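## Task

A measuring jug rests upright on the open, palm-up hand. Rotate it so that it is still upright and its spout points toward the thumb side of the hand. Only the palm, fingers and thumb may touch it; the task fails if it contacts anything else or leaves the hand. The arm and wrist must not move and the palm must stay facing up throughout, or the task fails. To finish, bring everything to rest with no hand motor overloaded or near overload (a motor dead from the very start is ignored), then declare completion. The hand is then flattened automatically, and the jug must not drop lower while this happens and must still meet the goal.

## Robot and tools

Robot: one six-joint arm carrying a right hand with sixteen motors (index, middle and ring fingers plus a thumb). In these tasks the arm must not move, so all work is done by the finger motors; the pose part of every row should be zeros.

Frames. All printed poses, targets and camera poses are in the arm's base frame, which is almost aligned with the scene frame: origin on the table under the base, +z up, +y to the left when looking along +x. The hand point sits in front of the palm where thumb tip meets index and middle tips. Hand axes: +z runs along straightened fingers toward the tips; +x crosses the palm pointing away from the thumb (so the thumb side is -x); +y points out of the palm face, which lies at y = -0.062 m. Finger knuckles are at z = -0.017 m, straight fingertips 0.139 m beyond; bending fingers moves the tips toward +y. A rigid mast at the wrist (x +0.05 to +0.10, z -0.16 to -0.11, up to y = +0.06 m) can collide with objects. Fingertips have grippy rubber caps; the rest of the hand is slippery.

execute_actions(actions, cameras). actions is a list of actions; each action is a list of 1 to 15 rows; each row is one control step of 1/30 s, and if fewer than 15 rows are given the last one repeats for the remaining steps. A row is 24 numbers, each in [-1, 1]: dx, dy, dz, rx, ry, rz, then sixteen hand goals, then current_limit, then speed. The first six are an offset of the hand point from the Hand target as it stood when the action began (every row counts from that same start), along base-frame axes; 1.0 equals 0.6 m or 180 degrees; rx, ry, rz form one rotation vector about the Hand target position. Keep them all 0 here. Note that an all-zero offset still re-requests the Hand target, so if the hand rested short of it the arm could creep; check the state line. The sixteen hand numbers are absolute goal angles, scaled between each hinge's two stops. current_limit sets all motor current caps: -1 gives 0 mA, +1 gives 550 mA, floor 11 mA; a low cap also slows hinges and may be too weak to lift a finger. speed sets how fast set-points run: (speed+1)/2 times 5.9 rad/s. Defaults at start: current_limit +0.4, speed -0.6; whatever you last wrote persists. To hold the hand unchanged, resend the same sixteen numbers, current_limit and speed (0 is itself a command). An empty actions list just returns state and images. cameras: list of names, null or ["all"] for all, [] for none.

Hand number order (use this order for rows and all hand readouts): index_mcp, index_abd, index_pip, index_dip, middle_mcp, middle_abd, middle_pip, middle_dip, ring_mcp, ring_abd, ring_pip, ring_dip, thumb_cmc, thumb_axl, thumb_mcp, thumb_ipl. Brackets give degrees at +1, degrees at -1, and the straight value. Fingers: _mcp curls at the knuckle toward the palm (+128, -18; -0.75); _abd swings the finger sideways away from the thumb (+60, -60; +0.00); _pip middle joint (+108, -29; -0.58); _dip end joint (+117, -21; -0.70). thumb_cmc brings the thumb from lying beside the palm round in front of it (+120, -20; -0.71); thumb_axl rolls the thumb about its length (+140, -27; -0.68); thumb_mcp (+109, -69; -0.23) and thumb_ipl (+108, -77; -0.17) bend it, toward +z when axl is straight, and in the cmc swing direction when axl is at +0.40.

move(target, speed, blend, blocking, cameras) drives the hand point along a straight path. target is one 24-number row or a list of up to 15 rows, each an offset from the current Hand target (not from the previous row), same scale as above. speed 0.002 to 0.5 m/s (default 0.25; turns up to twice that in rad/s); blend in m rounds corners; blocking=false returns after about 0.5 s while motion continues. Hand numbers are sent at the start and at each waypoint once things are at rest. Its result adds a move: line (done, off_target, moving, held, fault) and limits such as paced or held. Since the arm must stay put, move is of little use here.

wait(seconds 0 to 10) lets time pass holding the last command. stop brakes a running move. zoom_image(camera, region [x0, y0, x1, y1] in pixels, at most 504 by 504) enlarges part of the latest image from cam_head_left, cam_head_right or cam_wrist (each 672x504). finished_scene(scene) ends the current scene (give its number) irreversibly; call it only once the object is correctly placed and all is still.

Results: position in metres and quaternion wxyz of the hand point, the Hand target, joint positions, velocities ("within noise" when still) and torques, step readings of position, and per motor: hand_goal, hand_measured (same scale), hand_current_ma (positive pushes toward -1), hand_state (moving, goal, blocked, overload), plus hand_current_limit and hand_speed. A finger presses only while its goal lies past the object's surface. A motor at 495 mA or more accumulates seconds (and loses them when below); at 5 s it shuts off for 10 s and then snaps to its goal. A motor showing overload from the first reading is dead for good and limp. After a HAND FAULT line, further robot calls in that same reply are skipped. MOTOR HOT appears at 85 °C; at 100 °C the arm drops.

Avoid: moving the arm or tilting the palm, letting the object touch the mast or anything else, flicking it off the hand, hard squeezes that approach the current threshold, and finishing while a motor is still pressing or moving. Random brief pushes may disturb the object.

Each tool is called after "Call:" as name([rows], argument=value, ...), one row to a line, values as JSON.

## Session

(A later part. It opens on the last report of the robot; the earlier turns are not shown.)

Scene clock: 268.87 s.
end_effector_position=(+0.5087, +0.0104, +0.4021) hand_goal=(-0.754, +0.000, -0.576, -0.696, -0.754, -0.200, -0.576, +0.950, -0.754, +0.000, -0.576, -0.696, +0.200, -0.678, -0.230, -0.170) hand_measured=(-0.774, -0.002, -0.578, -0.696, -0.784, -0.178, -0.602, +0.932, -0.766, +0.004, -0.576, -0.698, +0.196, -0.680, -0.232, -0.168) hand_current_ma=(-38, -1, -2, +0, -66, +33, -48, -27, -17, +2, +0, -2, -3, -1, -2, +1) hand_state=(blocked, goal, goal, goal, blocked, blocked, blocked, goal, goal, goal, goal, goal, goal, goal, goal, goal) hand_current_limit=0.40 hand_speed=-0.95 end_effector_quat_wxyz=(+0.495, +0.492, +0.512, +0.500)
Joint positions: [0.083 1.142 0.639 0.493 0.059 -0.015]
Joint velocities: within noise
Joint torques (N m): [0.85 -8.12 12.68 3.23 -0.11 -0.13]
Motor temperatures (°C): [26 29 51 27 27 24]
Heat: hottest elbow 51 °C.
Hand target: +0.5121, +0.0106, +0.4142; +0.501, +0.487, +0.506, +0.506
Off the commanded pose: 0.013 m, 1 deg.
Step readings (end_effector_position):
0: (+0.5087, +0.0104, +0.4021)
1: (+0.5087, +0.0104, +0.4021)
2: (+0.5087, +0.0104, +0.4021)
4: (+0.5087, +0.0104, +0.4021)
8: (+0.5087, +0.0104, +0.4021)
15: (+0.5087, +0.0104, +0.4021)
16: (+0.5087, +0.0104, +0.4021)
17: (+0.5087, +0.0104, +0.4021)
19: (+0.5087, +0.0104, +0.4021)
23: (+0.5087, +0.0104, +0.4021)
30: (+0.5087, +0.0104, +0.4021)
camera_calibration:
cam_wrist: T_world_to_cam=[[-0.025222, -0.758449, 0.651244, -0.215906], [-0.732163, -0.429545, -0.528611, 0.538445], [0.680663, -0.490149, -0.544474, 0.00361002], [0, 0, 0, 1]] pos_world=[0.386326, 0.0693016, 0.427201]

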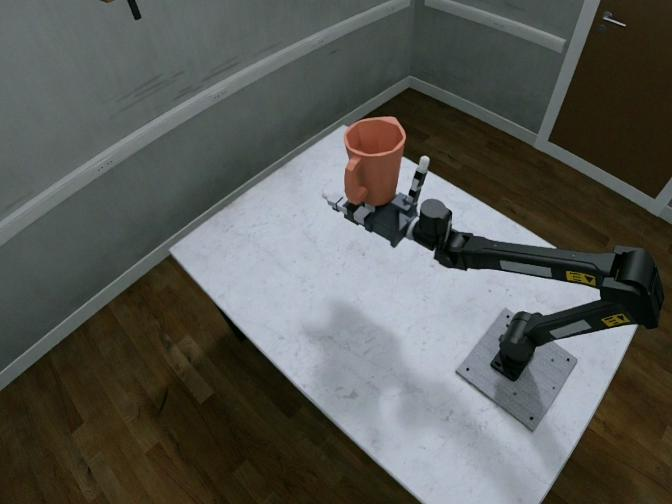

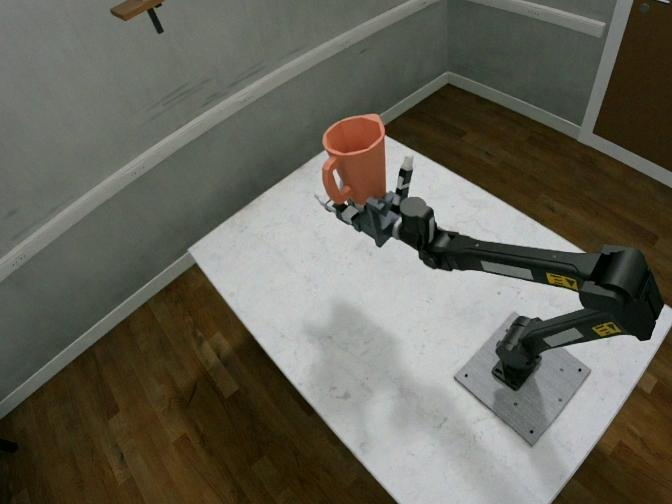

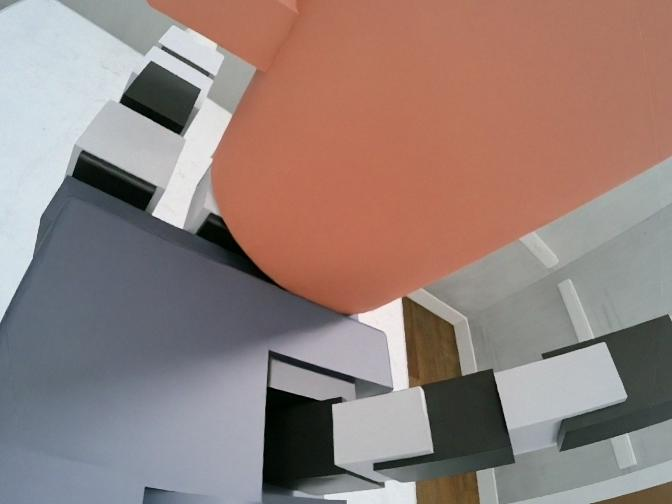

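Call:
execute_actions([
  [[0,0,0,0,0,0,-0.754,0,-0.576,-0.696,-0.754,-0.26,-0.576,0.94,-0.754,0.0,-0.576,-0.696,0.2,-0.677,-0.23,-0.17,0.4,-0.95]],
  [[0,0,0,0,0,0,-0.754,0,-0.576,-0.696,-0.754,-0.32,-0.576,0.925,-0.754,0.0,-0.576,-0.696,0.2,-0.677,-0.23,-0.17,0.4,-0.95]],
], cameras=["cam_head_left", "cam_head_right", "cam_wrist"])

Call:
zoom_image(camera="cam_head_left", region=[325, 110, 425, 230])

Call:
zoom_image(camera="cam_head_left", region=[335, 115, 405, 165])

Call:
zoom_image(camera="cam_wrist", region=[180, 140, 430, 330])

Scene clock: 274.83 s.
end_effector_position=(+0.5087, +0.0104, +0.4021) hand_goal=(-0.754, +0.000, -0.576, -0.696, -0.754, -0.320, -0.576, +0.924, -0.754, +0.000, -0.576, -0.696, +0.200, -0.678, -0.230, -0.170) hand_measured=(-0.774, -0.016, -0.578, -0.696, -0.784, -0.244, -0.602, +0.910, -0.766, +0.004, -0.576, -0.698, +0.196, -0.680, -0.232, -0.168) hand_current_ma=(-38, -22, -2, +0, -66, +173, -48, -21, -17, +2, +0, -2, -3, -1, -2, +1) hand_state=(blocked, goal, goal, goal, blocked, blocked, blocked, goal, goal, goal, goal, goal, goal, goal, goal, goal) hand_current_limit=0.40 hand_speed=-0.95 end_effector_quat_wxyz=(+0.495, +0.492, +0.512, +0.500)
Joint positions: [0.083 1.142 0.639 0.493 0.059 -0.015]
Joint velocities: within noise
Joint torques (N m): [0.85 -8.18 12.68 3.23 -0.11 -0.13]
Motor temperatures (°C): [26 29 52 27 27 24]
Heat: hottest elbow 52 °C.
Hand target: +0.5121, +0.0106, +0.4142; +0.501, +0.487, +0.506, +0.506
Off the commanded pose: 0.013 m, 1 deg.
Step readings (end_effector_position):
0: (+0.5087, +0.0104, +0.4021)
1: (+0.5087, +0.0104, +0.4021)
2: (+0.5087, +0.0104, +0.4021)
4: (+0.5087, +0.0104, +0.4021)
8: (+0.5087, +0.0104, +0.4021)
15: (+0.5087, +0.0104, +0.4021)
16: (+0.5087, +0.0104, +0.4021)
17: (+0.5087, +0.0104, +0.4021)
19: (+0.5087, +0.0104, +0.4021)
23: (+0.5087, +0.0104, +0.4021)
30: (+0.5087, +0.0104, +0.4021)
camera_calibration:
cam_wrist: T_world_to_cam=[[-0.025222, -0.758449, 0.651244, -0.215906], [-0.732163, -0.429545, -0.528611, 0.538445], [0.680663, -0.490149, -0.544474, 0.00361002], [0, 0, 0, 1]] pos_world=[0.386326, 0.0693016, 0.427201]

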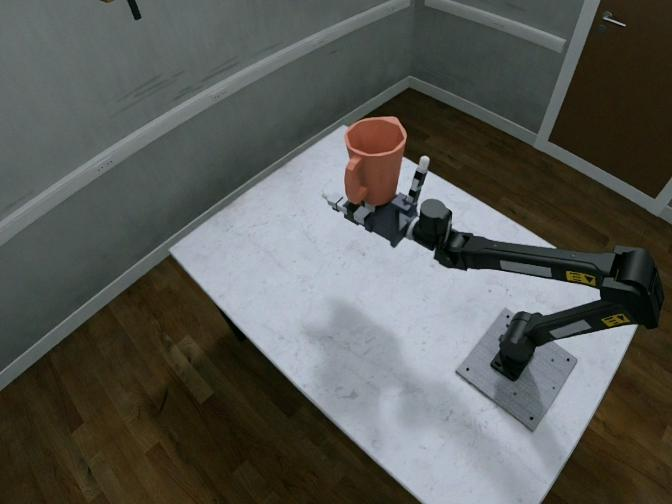

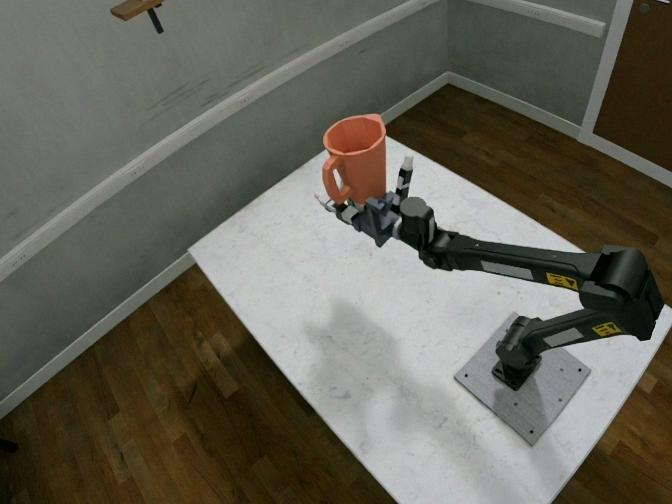

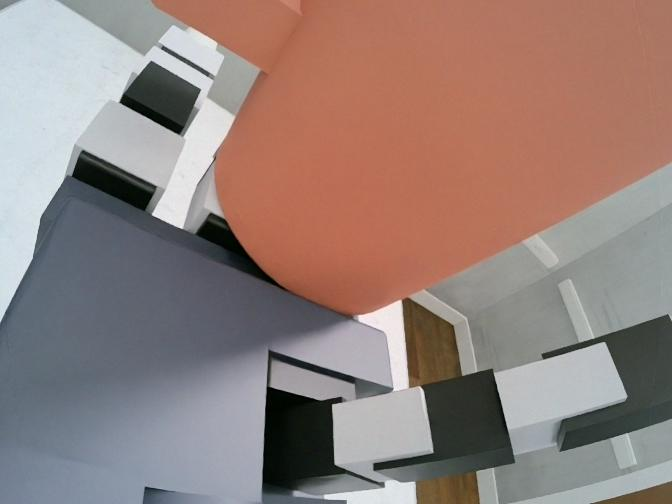

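Scaled by 4.200.

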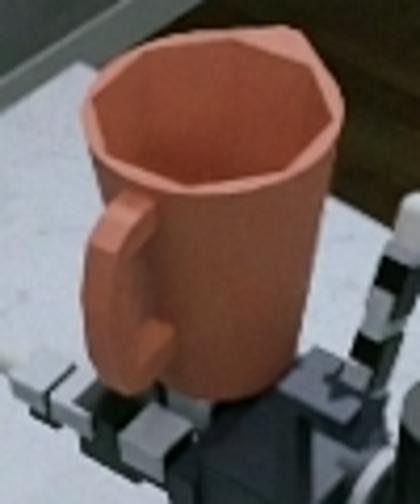

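Scaled by 7.200.

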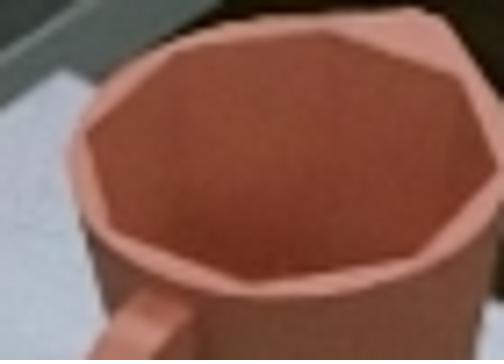

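Scaled by 2.016 from the camera's 672x504 image, which has a finer 960x720 frame.

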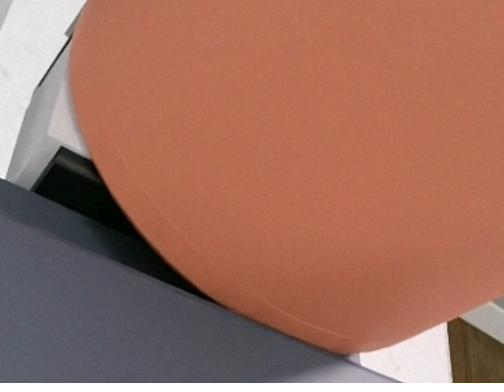

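Call:
execute_actions([
  [[0,0,0,0,0,0,-0.754,0,-0.576,-0.696,-0.754,-0.23,-0.576,0.924,-0.754,0.0,-0.576,-0.696,0.2,-0.677,-0.23,-0.17,0.4,-0.95]],
  [[0,0,0,0,0,0,-0.754,0,-0.576,-0.696,-0.754,-0.22,-0.576,0.89,-0.754,0.0,-0.576,-0.696,0.2,-0.677,-0.23,-0.17,0.4,-0.96]],
  [[0,0,0,0,0,0,-0.754,0,-0.576,-0.696,-0.754,-0.22,-0.576,0.85,-0.754,0.0,-0.576,-0.696,0.2,-0.677,-0.23,-0.17,0.4,-0.96]],
  [[0,0,0,0,0,0,-0.754,0,-0.576,-0.696,-0.754,-0.22,-0.576,0.79,-0.754,0.0,-0.576,-0.696,0.2,-0.677,-0.23,-0.17,0.4,-0.95]],
], cameras=["cam_head_left", "cam_head_right", "cam_wrist"])

Call:
zoom_image(camera="cam_head_left", region=[325, 110, 425, 230])

Call:
zoom_image(camera="cam_head_left", region=[335, 115, 405, 165])

Call:
zoom_image(camera="cam_head_right", region=[310, 110, 390, 160])

Scene clock: 279.90 s.
end_effector_position=(+0.5087, +0.0104, +0.4021) hand_goal=(-0.754, +0.000, -0.576, -0.696, -0.754, -0.220, -0.576, +0.790, -0.754, +0.000, -0.576, -0.696, +0.200, -0.678, -0.230, -0.170) hand_measured=(-0.774, -0.004, -0.578, -0.696, -0.784, -0.220, -0.584, +0.792, -0.766, +0.004, -0.576, -0.698, +0.196, -0.680, -0.232, -0.168) hand_current_ma=(-38, -3, -2, +0, -62, +0, -10, +2, -17, +2, +0, -2, -3, -1, -2, +1) hand_state=(blocked, goal, goal, goal, blocked, goal, goal, goal, goal, goal, goal, goal, goal, goal, goal, goal) hand_current_limit=0.40 hand_speed=-0.95 end_effector_quat_wxyz=(+0.495, +0.492, +0.512, +0.500)
Joint positions: [0.083 1.142 0.639 0.493 0.059 -0.015]
Joint velocities: within noise
Joint torques (N m): [0.73 -8.12 12.68 3.23 -0.11 -0.13]
Motor temperatures (°C): [26 29 52 27 27 24]
Heat: hottest elbow 52 °C.
Hand target: +0.5121, +0.0106, +0.4142; +0.501, +0.487, +0.506, +0.506
Off the commanded pose: 0.013 m, 1 deg.
Step readings (end_effector_position):
0: (+0.5087, +0.0104, +0.4021)
1: (+0.5087, +0.0104, +0.4021)
2: (+0.5087, +0.0104, +0.4021)
4: (+0.5087, +0.0104, +0.4021)
8: (+0.5087, +0.0104, +0.4021)
15: (+0.5087, +0.0104, +0.4021)
16: (+0.5087, +0.0104, +0.4021)
17: (+0.5087, +0.0104, +0.4021)
19: (+0.5087, +0.0104, +0.4021)
23: (+0.5087, +0.0104, +0.4021)
30: (+0.5087, +0.0104, +0.4021)
31: (+0.5087, +0.0104, +0.4021)
32: (+0.5087, +0.0104, +0.4021)
34: (+0.5087, +0.0104, +0.4021)
38: (+0.5087, +0.0104, +0.4021)
45: (+0.5087, +0.0104, +0.4021)
46: (+0.5087, +0.0104, +0.4021)
47: (+0.5087, +0.0104, +0.4021)
49: (+0.5087, +0.0104, +0.4021)
53: (+0.5087, +0.0104, +0.4021)
60: (+0.5087, +0.0104, +0.4021)
camera_calibration:
cam_wrist: T_world_to_cam=[[-0.025222, -0.758449, 0.651244, -0.215906], [-0.732163, -0.429545, -0.528611, 0.538445], [0.680663, -0.490149, -0.544474, 0.00361002], [0, 0, 0, 1]] pos_world=[0.386326, 0.0693016, 0.427201]

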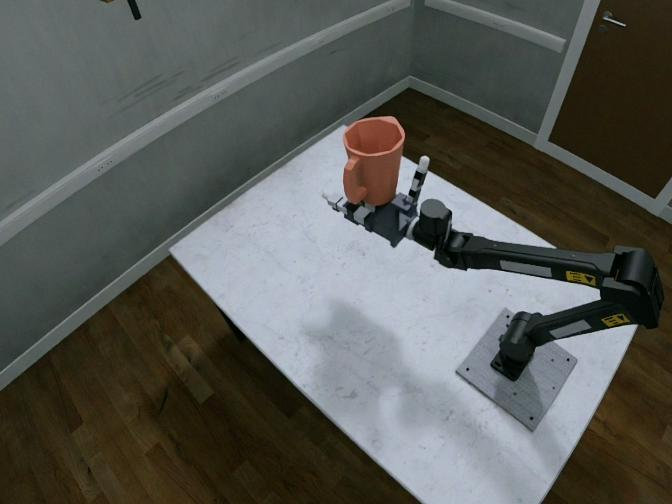

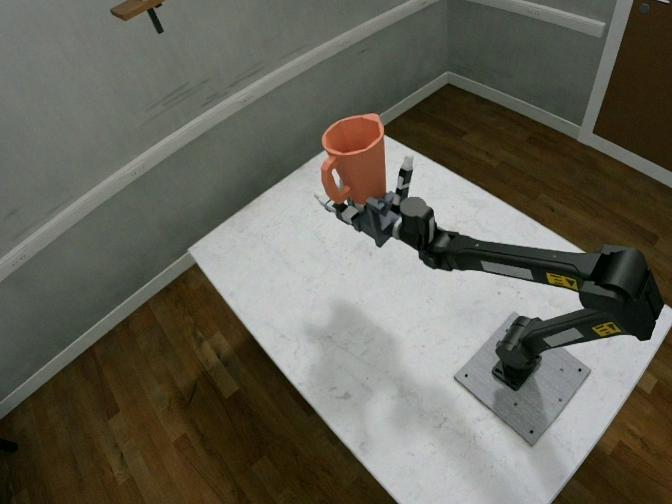

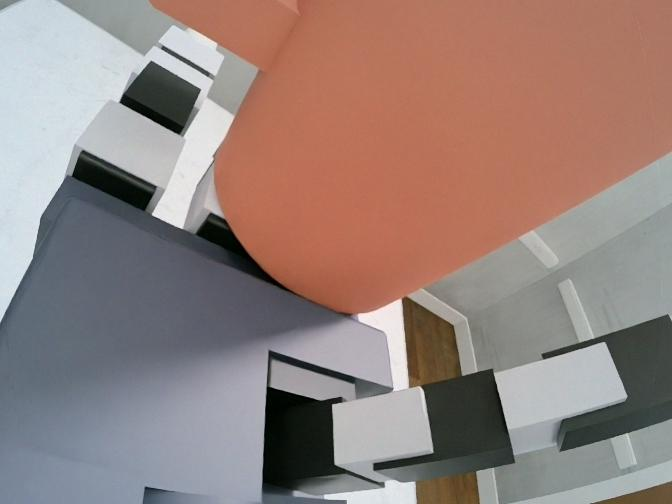

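Scaled by 4.200.

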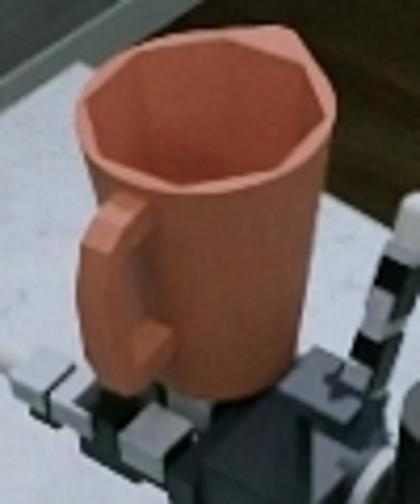

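Scaled by 7.200.

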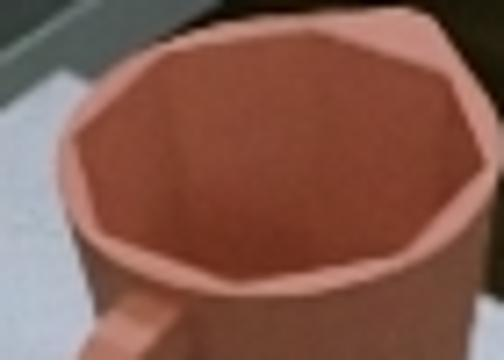

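Scaled by 6.300.

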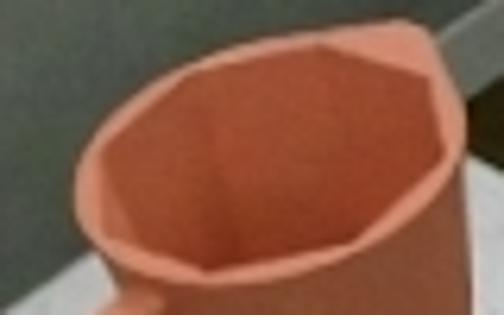

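Call:
execute_actions([
  [[0,0,0,0,0,0,-0.754,0,-0.576,-0.696,-0.754,-0.1,-0.576,0.75,-0.754,0.0,-0.576,-0.696,0.2,-0.677,-0.23,-0.17,0.4,-0.92]],
  [[0,0,0,0,0,0,-0.754,0,-0.576,-0.696,-0.754,0.0,-0.53,0.75,-0.754,0.0,-0.576,-0.696,0.2,-0.677,-0.23,-0.17,0.4,-0.92]],
  [[0,0,0,0,0,0,-0.754,0,-0.576,-0.696,-0.754,0.1,-0.5,0.8,-0.754,0.0,-0.576,-0.696,0.2,-0.677,-0.23,-0.17,0.4,-0.92]],
  [[0,0,0,0,0,0,-0.754,0,-0.576,-0.696,-0.754,0.1,-0.5,0.88,-0.754,0.0,-0.576,-0.696,0.2,-0.677,-0.23,-0.17,0.4,-0.92]],
], cameras=["cam_head_left"])

Call:
zoom_image(camera="cam_head_left", region=[325, 110, 425, 230])

Scene clock: 288.40 s.
end_effector_position=(+0.5087, +0.0104, +0.4021) hand_goal=(-0.754, +0.000, -0.576, -0.696, -0.754, +0.100, -0.500, +0.880, -0.754, +0.000, -0.576, -0.696, +0.200, -0.678, -0.230, -0.170) hand_measured=(-0.774, -0.002, -0.578, -0.696, -0.784, +0.096, -0.508, +0.878, -0.766, +0.004, -0.576, -0.698, +0.196, -0.680, -0.232, -0.168) hand_current_ma=(-38, -2, -2, +0, -62, -2, -11, -2, -17, +2, +0, -2, -3, -1, -2, +1) hand_state=(blocked, goal, goal, goal, blocked, goal, goal, goal, goal, goal, goal, goal, goal, goal, goal, goal) hand_current_limit=0.40 hand_speed=-0.92 end_effector_quat_wxyz=(+0.495, +0.492, +0.512, +0.500)
Joint positions: [0.083 1.142 0.639 0.493 0.059 -0.015]
Joint velocities: within noise
Joint torques (N m): [0.73 -8.12 12.66 3.25 -0.11 -0.13]
Motor temperatures (°C): [26 29 52 27 27 24]
Heat: hottest elbow 52 °C.
Hand target: +0.5122, +0.0106, +0.4142; +0.501, +0.487, +0.506, +0.506
Off the commanded pose: 0.013 m, 1 deg.
Step readings (end_effector_position):
0: (+0.5087, +0.0104, +0.4021)
1: (+0.5087, +0.0104, +0.4021)
2: (+0.5087, +0.0104, +0.4021)
4: (+0.5087, +0.0104, +0.4021)
8: (+0.5087, +0.0104, +0.4021)
15: (+0.5087, +0.0104, +0.4021)
16: (+0.5087, +0.0104, +0.4021)
17: (+0.5087, +0.0104, +0.4021)
19: (+0.5087, +0.0104, +0.4021)
23: (+0.5087, +0.0104, +0.4021)
30: (+0.5087, +0.0104, +0.4021)
31: (+0.5087, +0.0104, +0.4021)
32: (+0.5087, +0.0104, +0.4021)
34: (+0.5087, +0.0104, +0.4021)
38: (+0.5087, +0.0104, +0.4021)
45: (+0.5087, +0.0104, +0.4021)
46: (+0.5087, +0.0104, +0.4021)
47: (+0.5087, +0.0104, +0.4021)
49: (+0.5087, +0.0104, +0.4021)
53: (+0.5087, +0.0104, +0.4021)
60: (+0.5087, +0.0104, +0.4021)
Images, in order (width x height): cam_head_left 672x504.

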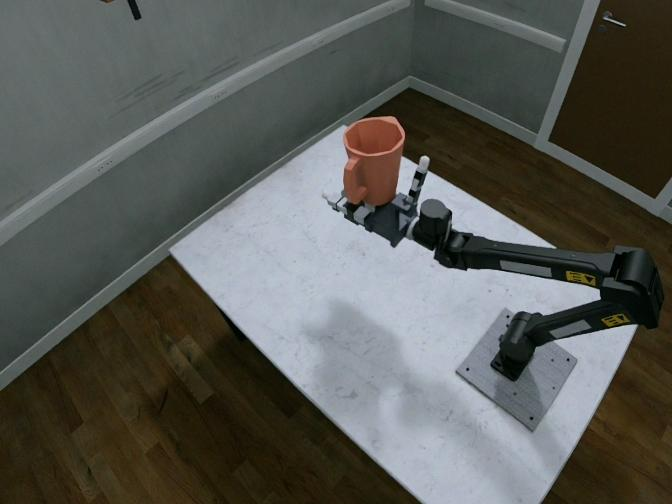

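Scaled by 4.200.

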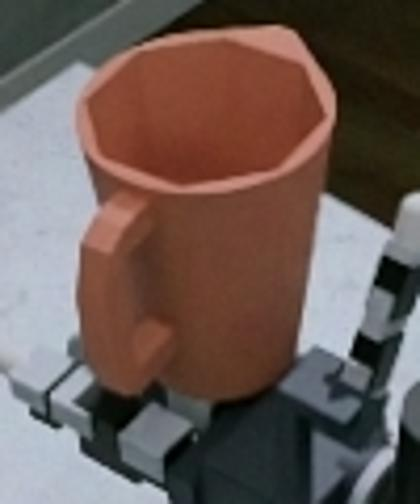

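Call:
execute_actions([
  [[0,0,0,0,0,0,-0.754,0,-0.576,-0.696,-0.754,0.1,-0.5,0.93,-0.754,0.0,-0.576,-0.696,0.2,-0.677,-0.23,-0.17,0.4,-0.95]],
  [[0,0,0,0,0,0,-0.754,0,-0.576,-0.696,-0.754,0.1,-0.5,0.96,-0.754,0.0,-0.576,-0.696,0.2,-0.677,-0.23,-0.17,0.4,-0.95]],
], cameras=["cam_head_left"])

Call:
zoom_image(camera="cam_head_left", region=[325, 110, 425, 230])

Scene clock: 290.03 s.
end_effector_position=(+0.5087, +0.0104, +0.4021) hand_goal=(-0.754, +0.000, -0.576, -0.696, -0.754, +0.100, -0.500, +0.960, -0.754, +0.000, -0.576, -0.696, +0.200, -0.678, -0.230, -0.170) hand_measured=(-0.774, -0.002, -0.578, -0.696, -0.784, +0.098, -0.508, +0.954, -0.766, +0.004, -0.576, -0.698, +0.196, -0.680, -0.232, -0.168) hand_current_ma=(-38, -2, -2, +0, -62, -2, -11, -7, -17, +2, +0, -2, -3, -1, -2, +1) hand_state=(blocked, goal, goal, goal, blocked, goal, goal, goal, goal, goal, goal, goal, goal, goal, goal, goal) hand_current_limit=0.40 hand_speed=-0.95 end_effector_quat_wxyz=(+0.495, +0.492, +0.512, +0.500)
Joint positions: [0.083 1.142 0.639 0.493 0.059 -0.015]
Joint velocities: within noise
Joint torques (N m): [0.79 -8.18 12.67 3.25 -0.11 -0.12]
Motor temperatures (°C): [26 29 52 27 27 24]
Heat: hottest elbow 52 °C.
Hand target: +0.5121, +0.0106, +0.4142; +0.501, +0.487, +0.506, +0.506
Off the commanded pose: 0.013 m, 1 deg.
Step readings (end_effector_position):
0: (+0.5087, +0.0104, +0.4021)
1: (+0.5087, +0.0104, +0.4021)
2: (+0.5087, +0.0104, +0.4021)
4: (+0.5087, +0.0104, +0.4021)
8: (+0.5087, +0.0104, +0.4021)
15: (+0.5087, +0.0104, +0.4021)
16: (+0.5087, +0.0104, +0.4021)
17: (+0.5087, +0.0104, +0.4021)
19: (+0.5087, +0.0104, +0.4021)
23: (+0.5087, +0.0104, +0.4021)
30: (+0.5087, +0.0104, +0.4021)
Images, in order (width x height): cam_head_left 672x504.

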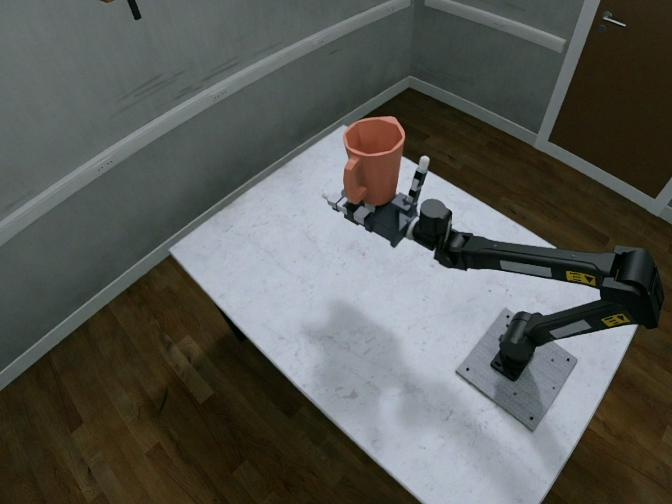

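Scaled by 4.200.

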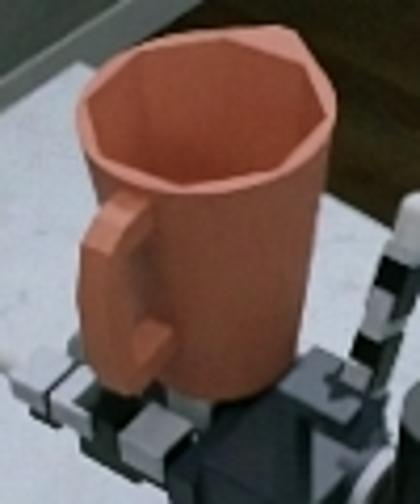

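Call:
execute_actions([
  [[0,0,0,0,0,0,-0.754,0,-0.576,-0.696,-0.754,0.1,-0.5,0.99,-0.754,0.0,-0.576,-0.696,0.2,-0.677,-0.23,-0.17,0.4,-0.95]],
  [[0,0,0,0,0,0,-0.754,0,-0.576,-0.696,-0.754,0.04,-0.5,0.985,-0.754,0.0,-0.576,-0.696,0.2,-0.677,-0.23,-0.17,0.4,-0.95]],
  [[0,0,0,0,0,0,-0.754,0,-0.576,-0.696,-0.754,-0.02,-0.5,0.975,-0.754,0.0,-0.576,-0.696,0.2,-0.677,-0.23,-0.17,0.4,-0.95]],
], cameras=["cam_head_left"])

Call:
zoom_image(camera="cam_head_left", region=[325, 110, 425, 230])

Scene clock: 293.20 s.
end_effector_position=(+0.5087, +0.0104, +0.4021) hand_goal=(-0.754, +0.000, -0.576, -0.696, -0.754, -0.020, -0.500, +0.974, -0.754, +0.000, -0.576, -0.696, +0.200, -0.678, -0.230, -0.170) hand_measured=(-0.774, -0.002, -0.578, -0.696, -0.784, -0.008, -0.514, +0.964, -0.766, +0.004, -0.576, -0.698, +0.196, -0.680, -0.232, -0.168) hand_current_ma=(-38, -1, -2, +0, -62, +14, -21, -12, -17, +2, +0, -2, -3, -1, -2, +1) hand_state=(blocked, goal, goal, goal, blocked, goal, goal, goal, goal, goal, goal, goal, goal, goal, goal, goal) hand_current_limit=0.40 hand_speed=-0.95 end_effector_quat_wxyz=(+0.495, +0.492, +0.512, +0.500)
Joint positions: [0.083 1.142 0.639 0.493 0.059 -0.015]
Joint velocities: within noise
Joint torques (N m): [0.91 -8.18 12.68 3.23 -0.11 -0.12]
Motor temperatures (°C): [26 29 52 27 27 24]
Heat: hottest elbow 52 °C.
Hand target: +0.5121, +0.0106, +0.4142; +0.501, +0.487, +0.506, +0.506
Off the commanded pose: 0.013 m, 1 deg.
Step readings (end_effector_position):
0: (+0.5087, +0.0104, +0.4021)
1: (+0.5087, +0.0104, +0.4021)
2: (+0.5087, +0.0104, +0.4021)
4: (+0.5087, +0.0104, +0.4021)
8: (+0.5087, +0.0104, +0.4021)
15: (+0.5087, +0.0104, +0.4021)
16: (+0.5087, +0.0104, +0.4021)
17: (+0.5087, +0.0104, +0.4021)
19: (+0.5087, +0.0104, +0.4021)
23: (+0.5087, +0.0104, +0.4021)
30: (+0.5087, +0.0104, +0.4021)
31: (+0.5087, +0.0104, +0.4021)
32: (+0.5087, +0.0104, +0.4021)
34: (+0.5087, +0.0104, +0.4021)
38: (+0.5087, +0.0104, +0.4021)
45: (+0.5087, +0.0104, +0.4021)
Images, in order (width x height): cam_head_left 672x504.

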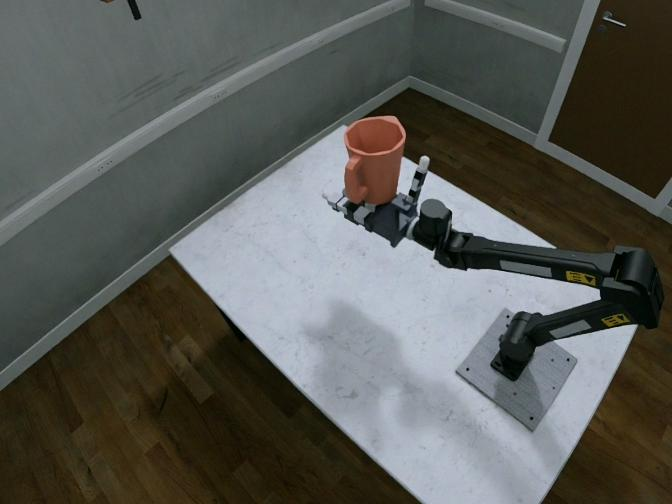

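Scaled by 4.200.

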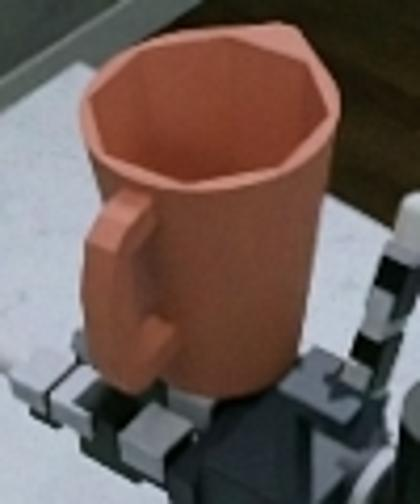

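Call:
execute_actions([
  [[0,0,0,0,0,0,-0.754,0,-0.576,-0.696,-0.754,-0.08,-0.5,0.965,-0.754,0.0,-0.576,-0.696,0.2,-0.677,-0.23,-0.17,0.4,-0.95]],
  [[0,0,0,0,0,0,-0.754,0,-0.576,-0.696,-0.754,-0.14,-0.5,0.955,-0.754,0.0,-0.576,-0.696,0.2,-0.677,-0.23,-0.17,0.4,-0.95]],
], cameras=["cam_head_left", "cam_head_right", "cam_wrist"])

Call:
zoom_image(camera="cam_head_left", region=[325, 110, 425, 230])

Call:
zoom_image(camera="cam_head_left", region=[335, 115, 405, 165])

Call:
zoom_image(camera="cam_head_right", region=[310, 110, 390, 160])

Scene clock: 295.17 s.
end_effector_position=(+0.5087, +0.0104, +0.4021) hand_goal=(-0.754, +0.000, -0.576, -0.696, -0.754, -0.140, -0.500, +0.954, -0.754, +0.000, -0.576, -0.696, +0.200, -0.678, -0.230, -0.170) hand_measured=(-0.774, -0.002, -0.578, -0.696, -0.784, -0.124, -0.514, +0.944, -0.766, +0.004, -0.576, -0.698, +0.196, -0.680, -0.232, -0.168) hand_current_ma=(-38, -1, -2, +0, -62, +21, -21, -12, -17, +2, +0, -2, -3, -1, -2, +1) hand_state=(blocked, goal, goal, goal, blocked, goal, goal, goal, goal, goal, goal, goal, goal, goal, goal, goal) hand_current_limit=0.40 hand_speed=-0.95 end_effector_quat_wxyz=(+0.495, +0.492, +0.512, +0.500)
Joint positions: [0.083 1.142 0.639 0.493 0.059 -0.015]
Joint velocities: within noise
Joint torques (N m): [0.85 -8.23 12.68 3.23 -0.11 -0.13]
Motor temperatures (°C): [26 29 52 27 27 24]
Heat: hottest elbow 52 °C.
Hand target: +0.5121, +0.0106, +0.4142; +0.501, +0.487, +0.506, +0.506
Off the commanded pose: 0.013 m, 1 deg.
Step readings (end_effector_position):
0: (+0.5087, +0.0104, +0.4021)
1: (+0.5087, +0.0104, +0.4021)
2: (+0.5087, +0.0104, +0.4021)
4: (+0.5087, +0.0104, +0.4021)
8: (+0.5087, +0.0104, +0.4021)
15: (+0.5087, +0.0104, +0.4021)
16: (+0.5087, +0.0104, +0.4021)
17: (+0.5087, +0.0104, +0.4021)
19: (+0.5087, +0.0104, +0.4021)
23: (+0.5087, +0.0104, +0.4021)
30: (+0.5087, +0.0104, +0.4021)
camera_calibration:
cam_wrist: T_world_to_cam=[[-0.025222, -0.758449, 0.651244, -0.215906], [-0.732163, -0.429545, -0.528611, 0.538445], [0.680663, -0.490149, -0.544474, 0.00361002], [0, 0, 0, 1]] pos_world=[0.386326, 0.0693016, 0.427201]

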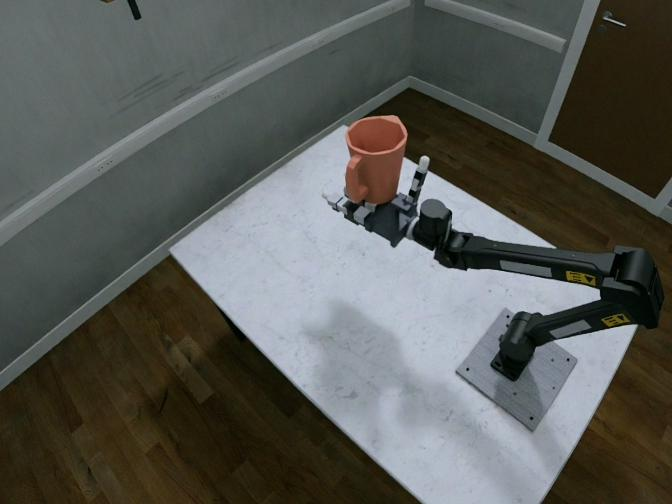

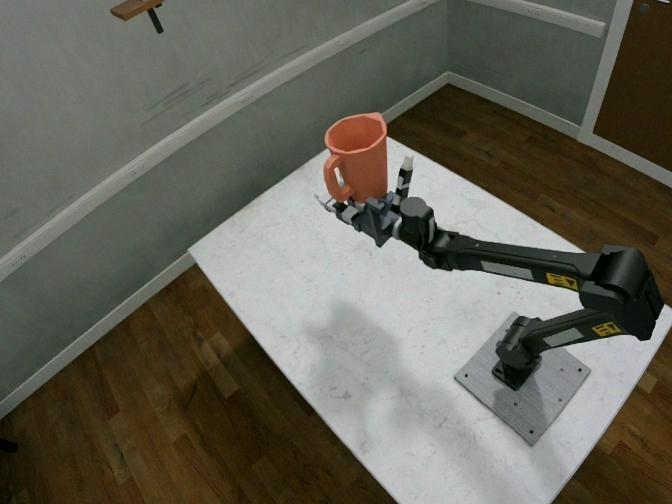

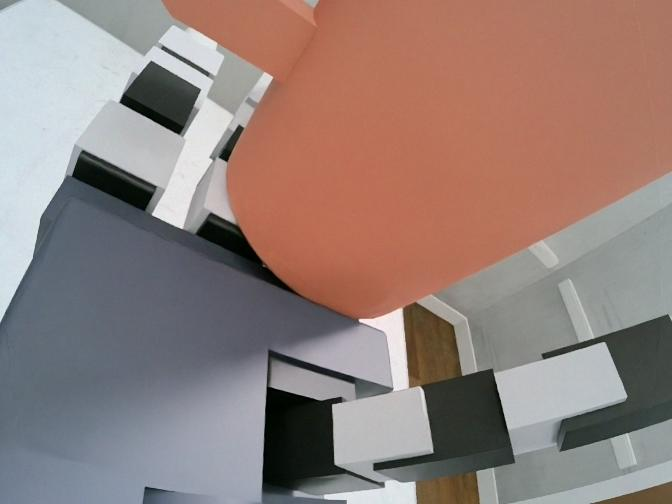

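Scaled by 4.200.

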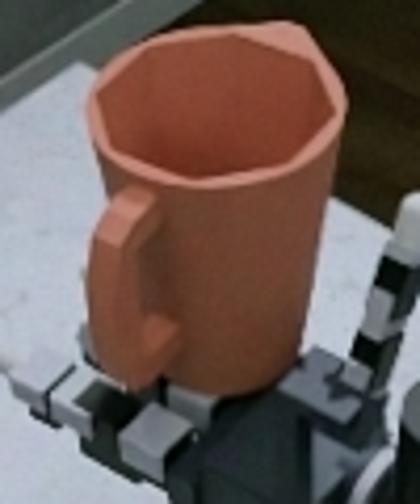

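Scaled by 7.200.

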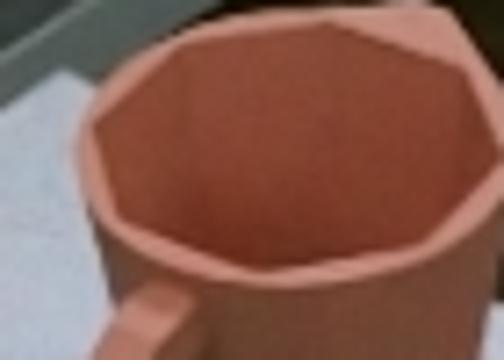

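Scaled by 6.300.

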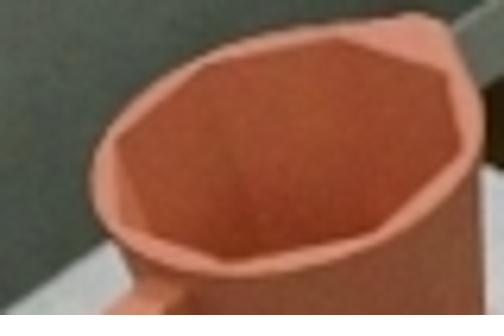

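Call:
zoom_image(camera="cam_wrist", region=[180, 140, 430, 330])

Scaled by 2.016 from the camera's 672x504 image, which has a finer 960x720 frame.

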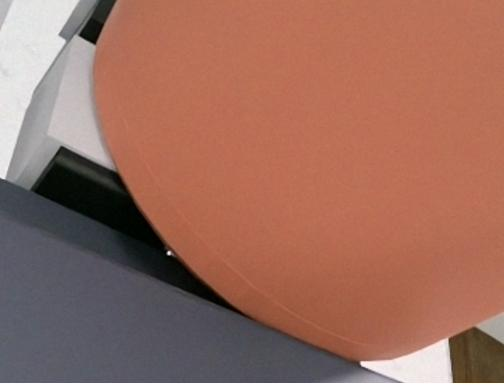

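Call:
execute_actions([
  [[0,0,0,0,0,0,-0.754,0,-0.576,-0.696,-0.754,-0.13,-0.5,0.9,-0.754,0.0,-0.576,-0.696,0.1,-0.677,-0.23,-0.17,0.4,-0.95]],
  [[0,0,0,0,0,0,-0.754,0,-0.576,-0.696,-0.754,-0.13,-0.5,0.85,-0.754,0.0,-0.576,-0.696,0.0,-0.677,-0.23,-0.17,0.4,-0.95]],
  [[0,0,0,0,0,0,-0.754,0,-0.576,-0.696,-0.754,-0.13,-0.5,0.85,-0.754,0.0,-0.576,-0.696,-0.214,-0.677,-0.23,-0.17,0.4,-0.85]],
  [[0,0,0,0,0,0,-0.754,0,-0.576,-0.696,-0.754,-0.13,-0.5,0.85,-0.754,0.0,-0.576,-0.696,-0.214,-0.677,-0.147,0.2,0.4,-0.85]],
  [[0,0,0,0,0,0,-0.754,0,-0.576,-0.696,-0.754,-0.13,-0.5,0.85,-0.754,0.0,-0.576,-0.696,-0.214,-0.677,-0.147,0.45,0.4,-0.85]],
], cameras=["cam_head_left", "cam_wrist"])

Call:
zoom_image(camera="cam_head_left", region=[325, 110, 425, 230])

Scene clock: 307.80 s.
end_effector_position=(+0.5087, +0.0104, +0.4021) hand_goal=(-0.754, +0.000, -0.576, -0.696, -0.754, -0.130, -0.500, +0.850, -0.754, +0.000, -0.576, -0.696, -0.214, -0.678, -0.148, +0.450) hand_measured=(-0.774, -0.002, -0.578, -0.696, -0.782, -0.126, -0.508, +0.852, -0.766, +0.004, -0.576, -0.698, -0.222, -0.680, -0.148, +0.448) hand_current_ma=(-38, -1, -2, +0, -60, +2, -11, +2, -17, +2, +0, -2, -10, -1, +0, -1) hand_state=(blocked, goal, goal, goal, blocked, goal, goal, goal, goal, goal, goal, goal, goal, goal, goal, goal) hand_current_limit=0.40 hand_speed=-0.85 end_effector_quat_wxyz=(+0.495, +0.492, +0.512, +0.500)
Joint positions: [0.083 1.142 0.639 0.493 0.059 -0.015]
Joint velocities: within noise
Joint torques (N m): [0.79 -8.18 12.7 3.25 -0.11 -0.15]
Motor temperatures (°C): [26 29 52 27 27 24]
Heat: hottest elbow 52 °C.
Hand target: +0.5121, +0.0106, +0.4142; +0.501, +0.487, +0.506, +0.506
Off the commanded pose: 0.013 m, 1 deg.
Step readings (end_effector_position):
0: (+0.5087, +0.0104, +0.4021)
1: (+0.5087, +0.0104, +0.4021)
2: (+0.5087, +0.0104, +0.4021)
4: (+0.5087, +0.0104, +0.4021)
8: (+0.5087, +0.0104, +0.4021)
15: (+0.5087, +0.0104, +0.4021)
16: (+0.5087, +0.0104, +0.4021)
17: (+0.5087, +0.0104, +0.4021)
19: (+0.5087, +0.0104, +0.4021)
23: (+0.5087, +0.0104, +0.4021)
30: (+0.5087, +0.0104, +0.4021)
31: (+0.5087, +0.0104, +0.4021)
32: (+0.5087, +0.0104, +0.4021)
34: (+0.5087, +0.0104, +0.4021)
38: (+0.5087, +0.0104, +0.4021)
45: (+0.5087, +0.0104, +0.4021)
46: (+0.5087, +0.0104, +0.4021)
47: (+0.5087, +0.0104, +0.4021)
49: (+0.5087, +0.0104, +0.4021)
53: (+0.5087, +0.0104, +0.4021)
60: (+0.5087, +0.0104, +0.4021)
61: (+0.5087, +0.0104, +0.4021)
62: (+0.5087, +0.0104, +0.4021)
64: (+0.5087, +0.0104, +0.4021)
68: (+0.5087, +0.0104, +0.4021)
75: (+0.5087, +0.0104, +0.4021)
camera_calibration:
cam_wrist: T_world_to_cam=[[-0.025222, -0.758449, 0.651244, -0.215906], [-0.732163, -0.429545, -0.528611, 0.538445], [0.680663, -0.490149, -0.544474, 0.00361002], [0, 0, 0, 1]] pos_world=[0.386326, 0.0693016, 0.427201]
Images, in order (width x height): cam_head_left 672x504, cam_wrist 672x504.

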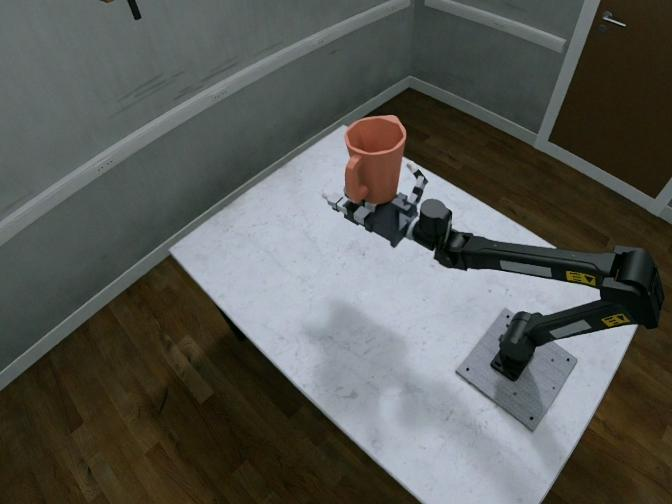

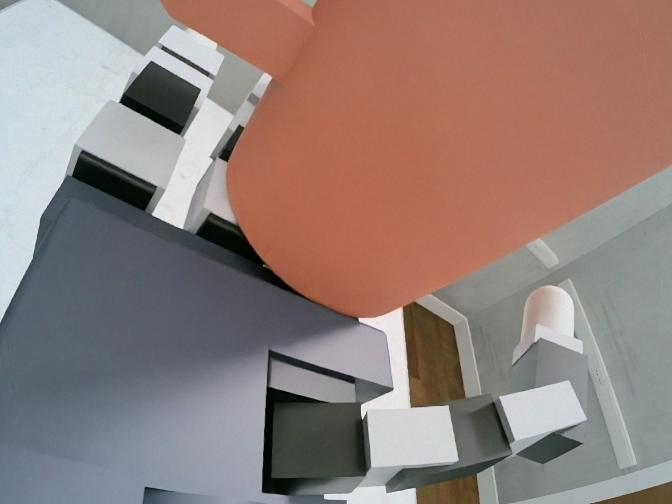

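Scaled by 4.200.

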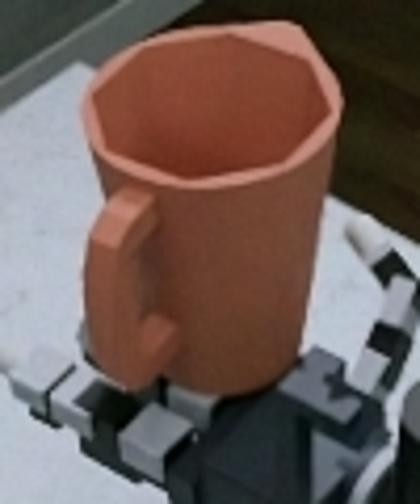

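Call:
execute_actions([
  [[0,0,0,0,0,0,-0.754,0,-0.576,-0.696,-0.754,-0.13,-0.5,0.85,-0.754,0.0,-0.576,-0.696,-0.214,-0.677,-0.147,0.7,0.4,-0.85]],
  [[0,0,0,0,0,0,-0.754,0,-0.576,-0.696,-0.754,-0.13,-0.5,0.85,-0.754,0.0,-0.576,-0.696,-0.214,-0.677,-0.147,0.921,0.4,-0.85]],
  [[0,0,0,0,0,0,-0.754,0,-0.576,-0.696,-0.754,-0.13,-0.5,0.85,-0.754,0.0,-0.576,-0.696,-0.214,-0.677,-0.147,0.921,0.4,-0.85]],
], cameras=["cam_head_left", "cam_wrist"])

Call:
zoom_image(camera="cam_head_left", region=[325, 110, 425, 230])

Scene clock: 310.30 s.
end_effector_position=(+0.5087, +0.0104, +0.4021) hand_goal=(-0.754, +0.000, -0.576, -0.696, -0.754, -0.130, -0.500, +0.850, -0.754, +0.000, -0.576, -0.696, -0.214, -0.678, -0.148, +0.920) hand_measured=(-0.774, -0.002, -0.578, -0.696, -0.782, -0.126, -0.508, +0.852, -0.766, +0.004, -0.576, -0.698, -0.222, -0.680, -0.148, +0.918) hand_current_ma=(-38, -1, -2, +0, -60, +2, -11, +2, -17, +2, +0, -2, -10, -1, +0, -1) hand_state=(blocked, goal, goal, goal, blocked, goal, goal, goal, goal, goal, goal, goal, goal, goal, goal, goal) hand_current_limit=0.40 hand_speed=-0.85 end_effector_quat_wxyz=(+0.495, +0.492, +0.512, +0.500)
Joint positions: [0.083 1.142 0.639 0.493 0.059 -0.015]
Joint velocities: within noise
Joint torques (N m): [0.85 -8.18 12.68 3.25 -0.11 -0.15]
Motor temperatures (°C): [26 29 52 27 27 24]
Heat: hottest elbow 52 °C.
Hand target: +0.5121, +0.0106, +0.4142; +0.501, +0.487, +0.506, +0.506
Off the commanded pose: 0.013 m, 1 deg.
Step readings (end_effector_position):
0: (+0.5087, +0.0104, +0.4021)
1: (+0.5087, +0.0104, +0.4021)
2: (+0.5087, +0.0104, +0.4021)
4: (+0.5087, +0.0104, +0.4021)
8: (+0.5087, +0.0104, +0.4021)
15: (+0.5087, +0.0104, +0.4021)
16: (+0.5087, +0.0104, +0.4021)
17: (+0.5087, +0.0104, +0.4021)
19: (+0.5087, +0.0104, +0.4021)
23: (+0.5087, +0.0104, +0.4021)
30: (+0.5087, +0.0104, +0.4021)
31: (+0.5087, +0.0104, +0.4021)
32: (+0.5087, +0.0104, +0.4021)
34: (+0.5087, +0.0104, +0.4021)
38: (+0.5087, +0.0104, +0.4021)
45: (+0.5087, +0.0104, +0.4021)
camera_calibration:
cam_wrist: T_world_to_cam=[[-0.025222, -0.758449, 0.651244, -0.215906], [-0.732163, -0.429545, -0.528611, 0.538445], [0.680663, -0.490149, -0.544474, 0.00361002], [0, 0, 0, 1]] pos_world=[0.386326, 0.0693016, 0.427201]
Images, in order (width x height): cam_head_left 672x504, cam_wrist 672x504.

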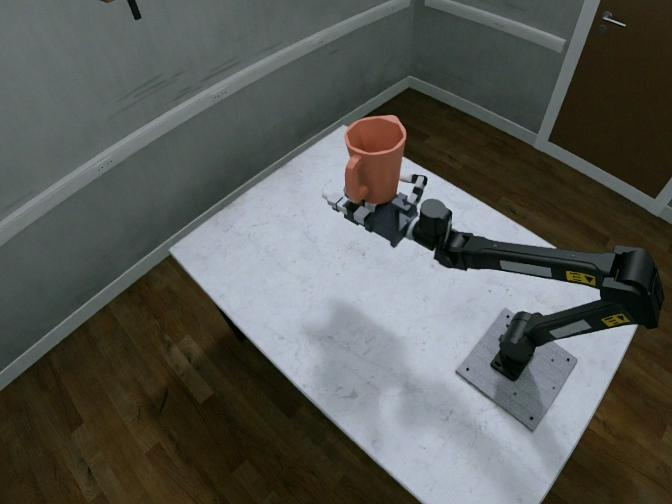

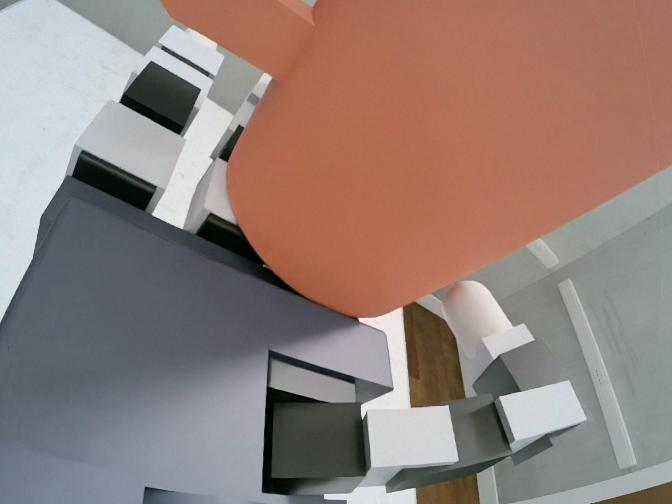

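Scaled by 4.200.

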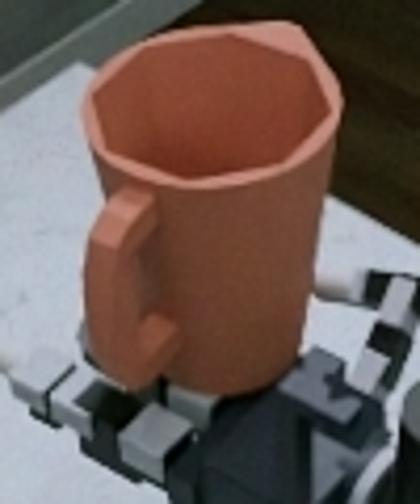

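Call:
execute_actions([
  [[0,0,0,0,0,0,-0.754,0,-0.576,-0.696,-0.754,-0.13,-0.5,0.85,-0.754,0.0,-0.576,-0.696,-0.15,-0.677,-0.147,0.921,0.4,-0.95]],
  [[0,0,0,0,0,0,-0.754,0,-0.576,-0.696,-0.754,-0.13,-0.5,0.85,-0.754,0.0,-0.576,-0.696,-0.1,-0.677,-0.147,0.921,0.4,-0.95]],
], cameras=["cam_head_left", "cam_wrist"])

Call:
zoom_image(camera="cam_head_left", region=[325, 110, 425, 230])

Scene clock: 312.30 s.
end_effector_position=(+0.5087, +0.0104, +0.4021) hand_goal=(-0.754, +0.000, -0.576, -0.696, -0.754, -0.130, -0.500, +0.850, -0.754, +0.000, -0.576, -0.696, -0.100, -0.678, -0.148, +0.920) hand_measured=(-0.774, -0.002, -0.578, -0.696, -0.782, -0.128, -0.508, +0.852, -0.766, +0.004, -0.576, -0.698, -0.122, -0.680, -0.148, +0.920) hand_current_ma=(-38, -1, -2, +0, -60, +2, -11, +2, -17, +2, +0, -2, -40, -1, +0, -1) hand_state=(blocked, goal, goal, goal, blocked, goal, goal, goal, goal, goal, goal, goal, blocked, goal, goal, goal) hand_current_limit=0.40 hand_speed=-0.95 end_effector_quat_wxyz=(+0.495, +0.492, +0.512, +0.500)
Joint positions: [0.083 1.142 0.639 0.493 0.059 -0.015]
Joint velocities: within noise
Joint torques (N m): [0.79 -8.12 12.7 3.28 -0.11 -0.14]
Motor temperatures (°C): [26 29 52 27 27 24]
Heat: hottest elbow 52 °C.
Hand target: +0.5121, +0.0106, +0.4142; +0.501, +0.487, +0.506, +0.506
Off the commanded pose: 0.013 m, 1 deg.
Step readings (end_effector_position):
0: (+0.5087, +0.0104, +0.4021)
1: (+0.5087, +0.0104, +0.4021)
2: (+0.5087, +0.0104, +0.4021)
4: (+0.5087, +0.0104, +0.4021)
8: (+0.5087, +0.0104, +0.4021)
15: (+0.5087, +0.0104, +0.4021)
16: (+0.5087, +0.0104, +0.4021)
17: (+0.5087, +0.0104, +0.4021)
19: (+0.5087, +0.0104, +0.4021)
23: (+0.5087, +0.0104, +0.4021)
30: (+0.5087, +0.0104, +0.4021)
camera_calibration:
cam_wrist: T_world_to_cam=[[-0.025222, -0.758449, 0.651244, -0.215906], [-0.732163, -0.429545, -0.528611, 0.538445], [0.680663, -0.490149, -0.544474, 0.00361002], [0, 0, 0, 1]] pos_world=[0.386326, 0.0693016, 0.427201]
Images, in order (width x height): cam_head_left 672x504, cam_wrist 672x504.

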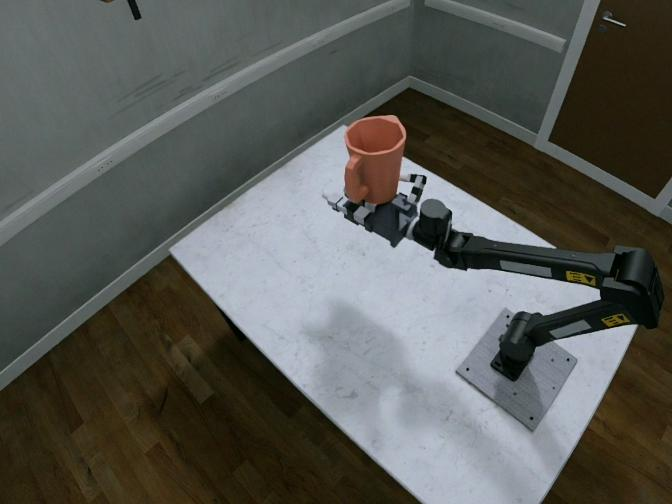

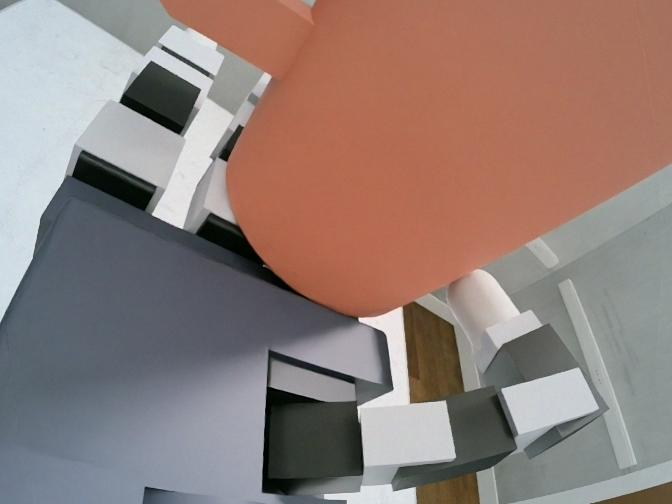

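Scaled by 4.200.

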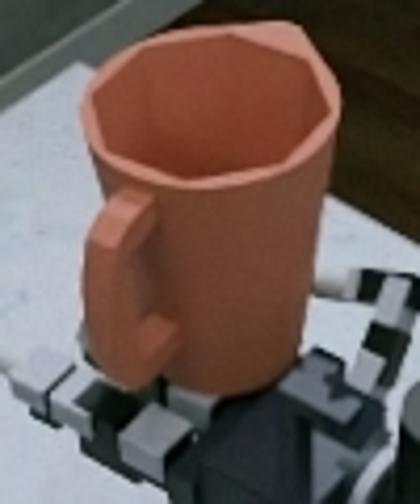

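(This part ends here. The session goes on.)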